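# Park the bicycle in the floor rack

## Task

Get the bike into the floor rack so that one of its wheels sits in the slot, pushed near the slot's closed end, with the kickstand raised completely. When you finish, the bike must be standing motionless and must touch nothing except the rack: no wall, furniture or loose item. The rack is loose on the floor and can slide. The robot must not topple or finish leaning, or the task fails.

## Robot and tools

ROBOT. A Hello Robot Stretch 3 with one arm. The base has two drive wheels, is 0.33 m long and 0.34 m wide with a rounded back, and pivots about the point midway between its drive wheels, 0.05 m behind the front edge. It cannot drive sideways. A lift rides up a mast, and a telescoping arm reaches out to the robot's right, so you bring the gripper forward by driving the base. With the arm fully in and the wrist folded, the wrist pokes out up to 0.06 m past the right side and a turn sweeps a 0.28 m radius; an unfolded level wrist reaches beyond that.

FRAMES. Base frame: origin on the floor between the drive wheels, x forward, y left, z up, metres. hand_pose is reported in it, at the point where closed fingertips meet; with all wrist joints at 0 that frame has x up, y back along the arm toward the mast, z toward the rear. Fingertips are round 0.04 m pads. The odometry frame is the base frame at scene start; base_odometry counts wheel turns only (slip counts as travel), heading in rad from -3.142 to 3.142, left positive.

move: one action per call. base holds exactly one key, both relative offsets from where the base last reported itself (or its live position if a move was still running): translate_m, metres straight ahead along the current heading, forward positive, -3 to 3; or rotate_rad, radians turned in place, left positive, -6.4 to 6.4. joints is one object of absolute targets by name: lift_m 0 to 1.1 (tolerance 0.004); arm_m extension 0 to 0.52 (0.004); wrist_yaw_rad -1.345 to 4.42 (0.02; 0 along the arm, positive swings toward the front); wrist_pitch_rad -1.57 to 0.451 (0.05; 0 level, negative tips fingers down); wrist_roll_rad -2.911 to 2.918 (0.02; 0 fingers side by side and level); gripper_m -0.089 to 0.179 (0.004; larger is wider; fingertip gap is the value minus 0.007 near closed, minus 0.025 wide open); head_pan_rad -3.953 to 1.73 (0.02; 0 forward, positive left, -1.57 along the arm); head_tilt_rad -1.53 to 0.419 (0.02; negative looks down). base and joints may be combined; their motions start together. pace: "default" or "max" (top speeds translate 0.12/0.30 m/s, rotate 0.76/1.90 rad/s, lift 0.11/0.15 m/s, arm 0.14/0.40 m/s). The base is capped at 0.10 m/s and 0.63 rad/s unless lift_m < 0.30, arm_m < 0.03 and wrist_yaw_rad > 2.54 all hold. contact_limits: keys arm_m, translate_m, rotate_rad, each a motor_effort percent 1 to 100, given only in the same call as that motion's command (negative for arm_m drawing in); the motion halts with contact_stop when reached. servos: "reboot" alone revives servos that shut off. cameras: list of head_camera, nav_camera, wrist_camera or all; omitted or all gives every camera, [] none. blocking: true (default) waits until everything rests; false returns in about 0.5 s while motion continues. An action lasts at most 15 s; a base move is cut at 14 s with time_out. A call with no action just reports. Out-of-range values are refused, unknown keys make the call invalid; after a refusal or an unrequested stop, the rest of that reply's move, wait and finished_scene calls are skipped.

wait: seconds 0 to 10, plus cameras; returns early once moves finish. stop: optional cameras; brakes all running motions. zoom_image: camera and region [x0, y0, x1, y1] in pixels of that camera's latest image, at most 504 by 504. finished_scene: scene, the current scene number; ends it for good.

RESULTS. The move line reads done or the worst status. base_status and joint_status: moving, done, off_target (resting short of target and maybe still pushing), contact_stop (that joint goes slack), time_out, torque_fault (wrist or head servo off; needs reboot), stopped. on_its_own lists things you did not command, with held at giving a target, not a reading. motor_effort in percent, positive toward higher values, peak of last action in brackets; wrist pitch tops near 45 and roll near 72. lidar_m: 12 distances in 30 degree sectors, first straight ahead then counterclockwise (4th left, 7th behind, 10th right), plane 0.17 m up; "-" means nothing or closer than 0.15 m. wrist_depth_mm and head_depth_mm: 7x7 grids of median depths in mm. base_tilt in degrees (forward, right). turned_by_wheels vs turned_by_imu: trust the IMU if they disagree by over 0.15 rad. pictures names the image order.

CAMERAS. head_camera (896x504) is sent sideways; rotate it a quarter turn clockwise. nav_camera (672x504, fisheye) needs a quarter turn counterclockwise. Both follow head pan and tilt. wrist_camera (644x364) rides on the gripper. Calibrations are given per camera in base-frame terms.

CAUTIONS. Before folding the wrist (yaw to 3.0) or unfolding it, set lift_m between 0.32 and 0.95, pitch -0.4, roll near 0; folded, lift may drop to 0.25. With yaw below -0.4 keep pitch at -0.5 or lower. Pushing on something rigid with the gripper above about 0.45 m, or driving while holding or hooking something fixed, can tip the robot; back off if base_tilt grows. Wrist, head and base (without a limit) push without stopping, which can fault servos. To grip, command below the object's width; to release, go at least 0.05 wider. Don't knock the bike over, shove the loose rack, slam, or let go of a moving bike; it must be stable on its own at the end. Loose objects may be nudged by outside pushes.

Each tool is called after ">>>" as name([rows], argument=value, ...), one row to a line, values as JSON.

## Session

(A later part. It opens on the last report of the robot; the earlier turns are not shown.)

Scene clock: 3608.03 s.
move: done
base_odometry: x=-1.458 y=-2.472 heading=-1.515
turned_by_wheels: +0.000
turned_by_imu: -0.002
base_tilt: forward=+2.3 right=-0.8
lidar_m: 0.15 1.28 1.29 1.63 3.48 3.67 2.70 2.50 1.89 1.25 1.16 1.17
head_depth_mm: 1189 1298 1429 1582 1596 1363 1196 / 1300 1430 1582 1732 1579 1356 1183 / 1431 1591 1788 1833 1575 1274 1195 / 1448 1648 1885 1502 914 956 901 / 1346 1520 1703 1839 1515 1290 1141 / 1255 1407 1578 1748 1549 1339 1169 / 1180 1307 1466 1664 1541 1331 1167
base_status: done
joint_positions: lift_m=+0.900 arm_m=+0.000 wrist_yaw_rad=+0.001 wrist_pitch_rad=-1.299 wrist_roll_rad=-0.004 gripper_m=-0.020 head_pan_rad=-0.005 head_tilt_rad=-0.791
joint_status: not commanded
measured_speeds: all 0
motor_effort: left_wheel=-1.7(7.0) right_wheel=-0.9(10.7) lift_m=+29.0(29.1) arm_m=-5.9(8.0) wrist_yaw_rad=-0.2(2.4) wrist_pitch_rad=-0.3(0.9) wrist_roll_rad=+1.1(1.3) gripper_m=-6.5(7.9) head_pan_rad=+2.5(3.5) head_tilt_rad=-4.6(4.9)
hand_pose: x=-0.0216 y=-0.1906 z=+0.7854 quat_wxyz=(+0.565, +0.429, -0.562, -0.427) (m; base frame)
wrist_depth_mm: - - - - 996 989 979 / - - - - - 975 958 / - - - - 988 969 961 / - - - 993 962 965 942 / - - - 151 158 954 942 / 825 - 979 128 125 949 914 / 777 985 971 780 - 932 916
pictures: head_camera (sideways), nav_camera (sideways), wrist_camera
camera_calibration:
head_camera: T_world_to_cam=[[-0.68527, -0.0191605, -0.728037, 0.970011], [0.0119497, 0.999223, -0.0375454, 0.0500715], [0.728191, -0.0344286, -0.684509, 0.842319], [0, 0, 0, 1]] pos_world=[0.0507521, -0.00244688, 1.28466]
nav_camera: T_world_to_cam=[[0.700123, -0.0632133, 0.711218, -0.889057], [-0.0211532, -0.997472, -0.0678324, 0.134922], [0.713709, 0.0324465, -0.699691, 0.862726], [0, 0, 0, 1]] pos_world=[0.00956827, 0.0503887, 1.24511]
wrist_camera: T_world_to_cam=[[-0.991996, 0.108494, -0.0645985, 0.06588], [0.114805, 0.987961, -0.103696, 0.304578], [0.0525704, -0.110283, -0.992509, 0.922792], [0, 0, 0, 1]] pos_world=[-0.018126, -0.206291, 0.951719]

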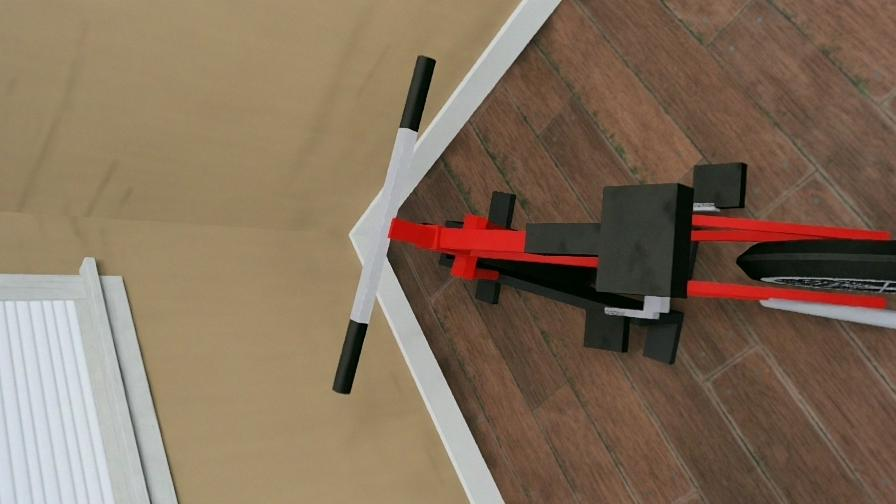

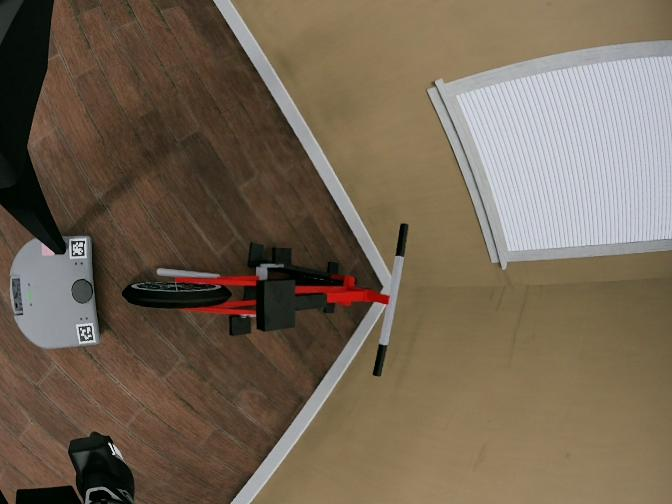

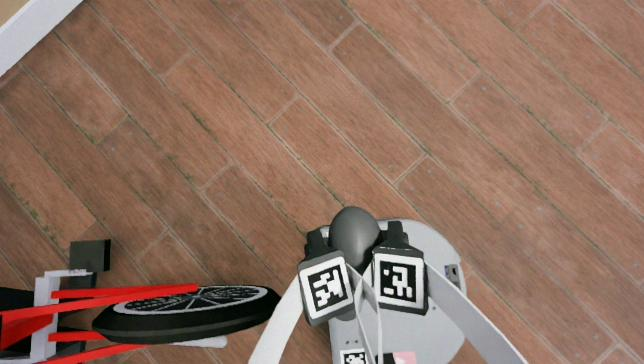

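>>> move(base={"translate_m":-0.17}, cameras=[])

>>> move(base={"rotate_rad":1.57}, joints={"lift_m":1.05,"wrist_pitch_rad":-0.7}, cameras=[])

>>> move(base={"translate_m":0.25}, joints={"arm_m":0.5,"head_pan_rad":-1.57})

>>> zoom_image(camera="wrist_camera", region=[150, 0, 600, 364])

Scene clock: 3652.63 s.
move: done
base_odometry: x=-1.467 y=-2.302 heading=-1.515
turned_by_wheels: +0.000
turned_by_imu: -0.002
base_tilt: forward=+2.4 right=-0.8
lidar_m: 0.31 1.41 1.43 1.80 3.51 3.57 2.56 2.36 2.06 1.36 1.26 1.28
head_depth_mm: 1300 1415 1559 1734 1585 1359 1194 / 1422 1556 1696 1823 1577 1351 1193 / 1560 1735 1921 1870 1535 1354 1179 / 1602 1816 2043 1345 1246 1051 1124 / 1479 1698 1922 1836 1498 1310 1158 / 1392 1572 1770 1834 1547 1333 1177 / 1313 1446 1649 1774 1551 1333 1169
base_status: done
joint_positions: lift_m=+0.900 arm_m=+0.000 wrist_yaw_rad=+0.001 wrist_pitch_rad=-1.299 wrist_roll_rad=-0.004 gripper_m=-0.020 head_pan_rad=-0.005 head_tilt_rad=-0.791
joint_status: not commanded
measured_speeds: all 0
motor_effort: left_wheel=-1.4(7.0) right_wheel=-0.5(5.0) lift_m=+29.9(29.9) arm_m=-0.8(3.6) wrist_yaw_rad=-0.7(2.1) wrist_pitch_rad=-0.4(1.0) wrist_roll_rad=+1.1(1.3) gripper_m=-7.0(8.0) head_pan_rad=+2.4(3.3) head_tilt_rad=-3.6(4.8)
hand_pose: x=-0.0216 y=-0.1906 z=+0.7854 quat_wxyz=(+0.565, +0.429, -0.562, -0.427) (m; base frame)
wrist_depth_mm: - - - - - 999 982 / - - - - 995 989 970 / - - - - 997 960 938 / - - - 983 972 952 967 / - - 994 151 158 966 941 / - - 975 128 125 944 928 / 782 970 975 767 - 938 898
pictures: none
No camera images: "cameras" was empty.

Scene clock: 3656.23 s.
move: done
base_odometry: x=-1.467 y=-2.302 heading=+0.055
turned_by_wheels: +1.570
turned_by_imu: +1.559
base_tilt: forward=+2.3 right=-0.8
lidar_m: 1.80 3.52 3.56 2.55 2.36 2.05 1.36 1.26 1.28 0.31 1.41 1.43
head_depth_mm: 1457 1594 1744 1830 1576 1362 1197 / 1591 1757 1930 1899 1580 1362 1187 / 1757 1954 2129 1871 1574 1347 1188 / 1950 2194 2294 1851 1568 1349 1184 / 2217 2524 2293 1839 1561 1340 1178 / 2557 2792 2282 1822 1558 1344 1171 / 2972 2953 2246 1842 1539 1329 1168
base_status: done
joint_positions: lift_m=+1.050 arm_m=+0.000 wrist_yaw_rad=+0.001 wrist_pitch_rad=-0.716 wrist_roll_rad=-0.004 gripper_m=-0.020 head_pan_rad=-0.005 head_tilt_rad=-0.791
joint_status: all done
measured_speeds: all 0
motor_effort: left_wheel=-3.6(7.6) right_wheel=+6.4(10.2) lift_m=+29.2(32.0) arm_m=-4.6(4.6) wrist_yaw_rad=-0.2(2.0) wrist_pitch_rad=+2.9(4.5) wrist_roll_rad=+1.1(1.3) gripper_m=-8.0(8.0) head_pan_rad=+2.5(3.4) head_tilt_rad=-4.2(5.2)
hand_pose: x=-0.0214 y=-0.3224 z=+1.0023 quat_wxyz=(+0.664, +0.249, -0.661, -0.247) (m; base frame)
wrist_depth_mm: - - - - - - - / - - - - - - - / - - - - - - - / - - - - - - - / - - - 151 - - - / - - - 129 126 - - / - - - - - - -
pictures: none
No camera images: "cameras" was empty.

Scene clock: 3661.10 s.
move: done
base_odometry: x=-1.218 y=-2.289 heading=+0.054
turned_by_wheels: +0.000
turned_by_imu: -0.001
base_tilt: forward=+2.3 right=-0.7
lidar_m: 1.61 3.32 3.36 2.71 2.51 2.37 1.58 1.46 0.41 1.08 1.26 1.28
head_depth_mm: 1532 1665 1812 1864 1247 1337 1177 / 1651 1836 1977 1338 1295 1064 1003 / 1515 1773 2045 1804 1494 1354 1186 / 549 1620 1878 1860 1571 1342 1180 / 1324 1497 1700 1816 1538 1348 1176 / 1237 1387 1567 1744 1547 1343 1173 / 1168 1295 1448 1649 1544 1331 1172
base_status: done
joint_positions: lift_m=+1.050 arm_m=+0.500 wrist_yaw_rad=+0.000 wrist_pitch_rad=-0.716 wrist_roll_rad=-0.002 gripper_m=-0.020 head_pan_rad=-1.565 head_tilt_rad=-0.791
joint_status: all done
measured_speeds: all 0
motor_effort: left_wheel=+0.9(6.1) right_wheel=+4.9(10.0) lift_m=+25.3(29.2) arm_m=+19.5(21.4) wrist_yaw_rad=+0.9(1.9) wrist_pitch_rad=+2.9(3.8) wrist_roll_rad=+0.7(1.3) gripper_m=-7.4(8.3) head_pan_rad=-2.1(4.4) head_tilt_rad=-3.7(5.1)
hand_pose: x=-0.0216 y=-0.8225 z=+1.0023 quat_wxyz=(+0.663, +0.248, -0.661, -0.248) (m; base frame)
wrist_depth_mm: 545 612 - - - - - / 575 675 - - - - - / 627 - - - - - - / 659 - - - - - - / - - - 151 - 679 - / - - - 128 126 809 - / - - - - - 604 -
pictures: head_camera (sideways), nav_camera (sideways), wrist_camera
camera_calibration:
head_camera: T_world_to_cam=[[-0.0269964, 0.685006, -0.728037, 0.965995], [0.999295, -0.000521284, -0.0375454, 0.0440487], [-0.0260983, -0.728537, -0.684509, 0.846921], [0, 0, 0, 1]] pos_world=[0.00416397, -0.0446772, 1.28466]
nav_camera: T_world_to_cam=[[-0.0552022, -0.7008, 0.711219, -0.884449], [-0.997649, 0.0097442, -0.0678324, 0.140879], [0.0406067, -0.713291, -0.699691, 0.866832], [0, 0, 0, 1]] pos_world=[0.0565251, -0.00289177, 1.24511]
wrist_camera: T_world_to_cam=[[-0.991774, 0.0562116, -0.114995, 0.155979], [0.116563, 0.767812, -0.629982, 1.29779], [0.0528819, -0.638204, -0.768049, 0.40923], [0, 0, 0, 1]] pos_world=[-0.0182192, -0.744052, 1.14983]

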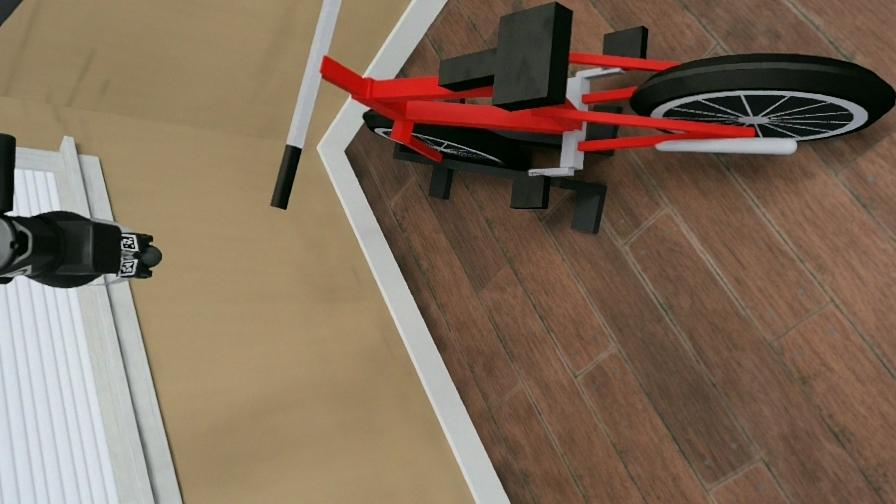

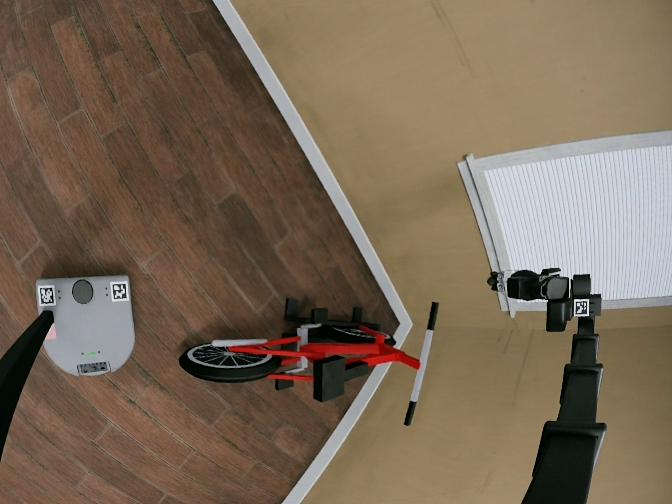

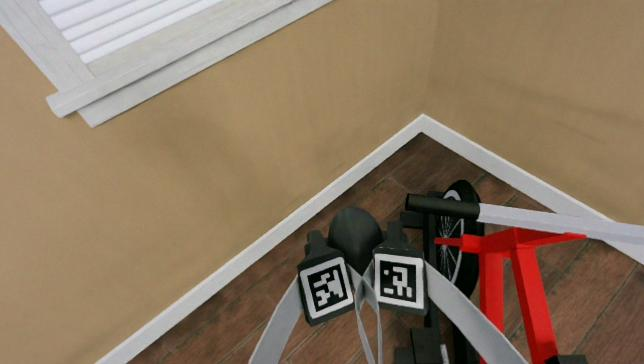

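Scaled by 1.120.

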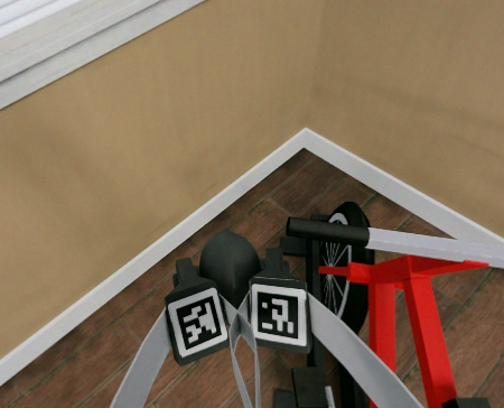

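>>> zoom_image(camera="head_camera", region=[300, 50, 640, 260])

>>> zoom_image(camera="wrist_camera", region=[380, 150, 580, 364])

Scaled by 1.482 from the camera's 896x504 image, which has a finer 1280x720 frame.

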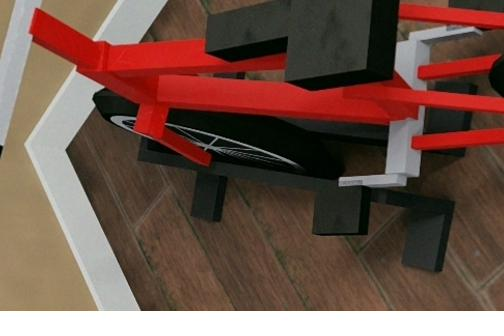

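Scaled by 2.355.

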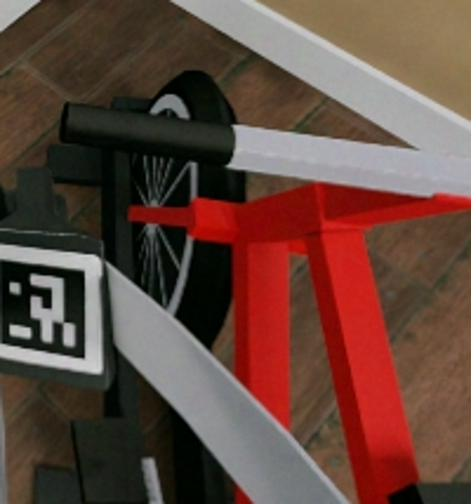

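>>> move(joints={"lift_m":0.65}, cameras=["wrist_camera"])

>>> zoom_image(camera="wrist_camera", region=[380, 50, 600, 220])

Scene clock: 3698.63 s.
move: done
base_odometry: x=-1.218 y=-2.289 heading=+0.054
turned_by_wheels: +0.000
turned_by_imu: -0.002
base_tilt: forward=+2.3 right=-0.8
lidar_m: 1.61 3.32 3.38 2.71 2.52 2.37 1.58 1.46 0.41 1.07 1.26 1.28
head_depth_mm: 1532 1669 1815 1865 1249 1338 1171 / 1648 1838 1978 1307 944 441 391 / 1514 1763 1844 668 1400 1331 1186 / 1414 1625 1727 1716 1556 1344 1181 / 1317 1491 1698 1836 1557 1344 1173 / 1234 1388 1563 1750 1537 1334 1177 / 1156 1287 1451 1650 1542 1326 1170
base_status: not commanded
joint_positions: lift_m=+0.650 arm_m=+0.500 wrist_yaw_rad=+0.000 wrist_pitch_rad=-0.716 wrist_roll_rad=-0.002 gripper_m=-0.020 head_pan_rad=-1.565 head_tilt_rad=-0.791
joint_status: all done
measured_speeds: all 0
motor_effort: left_wheel=+0.8(1.2) right_wheel=+4.7(5.5) lift_m=+22.8(23.9) arm_m=+18.5(19.5) wrist_yaw_rad=+0.3(1.5) wrist_pitch_rad=+3.2(3.5) wrist_roll_rad=+0.5(0.8) gripper_m=-7.7(8.3) head_pan_rad=-2.5(2.9) head_tilt_rad=-4.5(5.0)
hand_pose: x=-0.0216 y=-0.8225 z=+0.6023 quat_wxyz=(+0.663, +0.248, -0.661, -0.248) (m; base frame)
wrist_depth_mm: 547 618 - - - - - / 582 653 - - - 705 388 / 633 - - - - 550 464 / 652 - 993 - 958 579 850 / - 927 925 151 719 669 764 / - 854 834 128 125 - 700 / 795 785 749 710 701 477 466
pictures: wrist_camera
camera_calibration:
wrist_camera: T_world_to_cam=[[-0.991774, 0.0562113, -0.114994, 0.109981], [0.116563, 0.767812, -0.629982, 1.04579], [0.052882, -0.638204, -0.768049, 0.10201], [0, 0, 0, 1]] pos_world=[-0.0182192, -0.744052, 0.749827]

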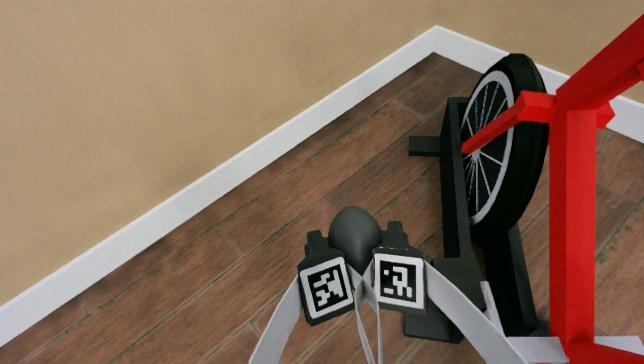

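Scaled by 2.291.

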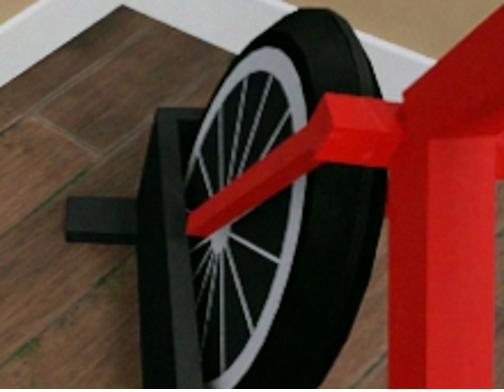

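>>> zoom_image(camera="wrist_camera", region=[400, 80, 500, 170])

Scaled by 5.040.

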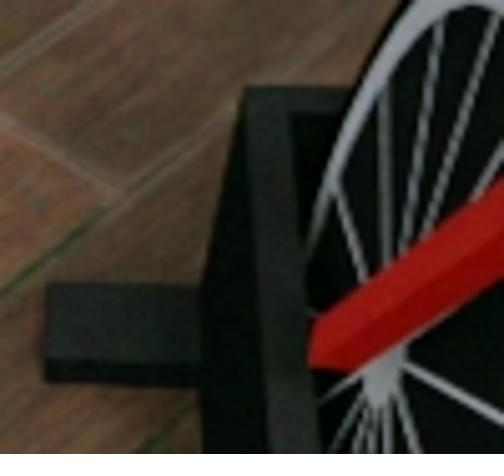

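>>> finished_scene(scene=1)

The scene is finished: the task was done.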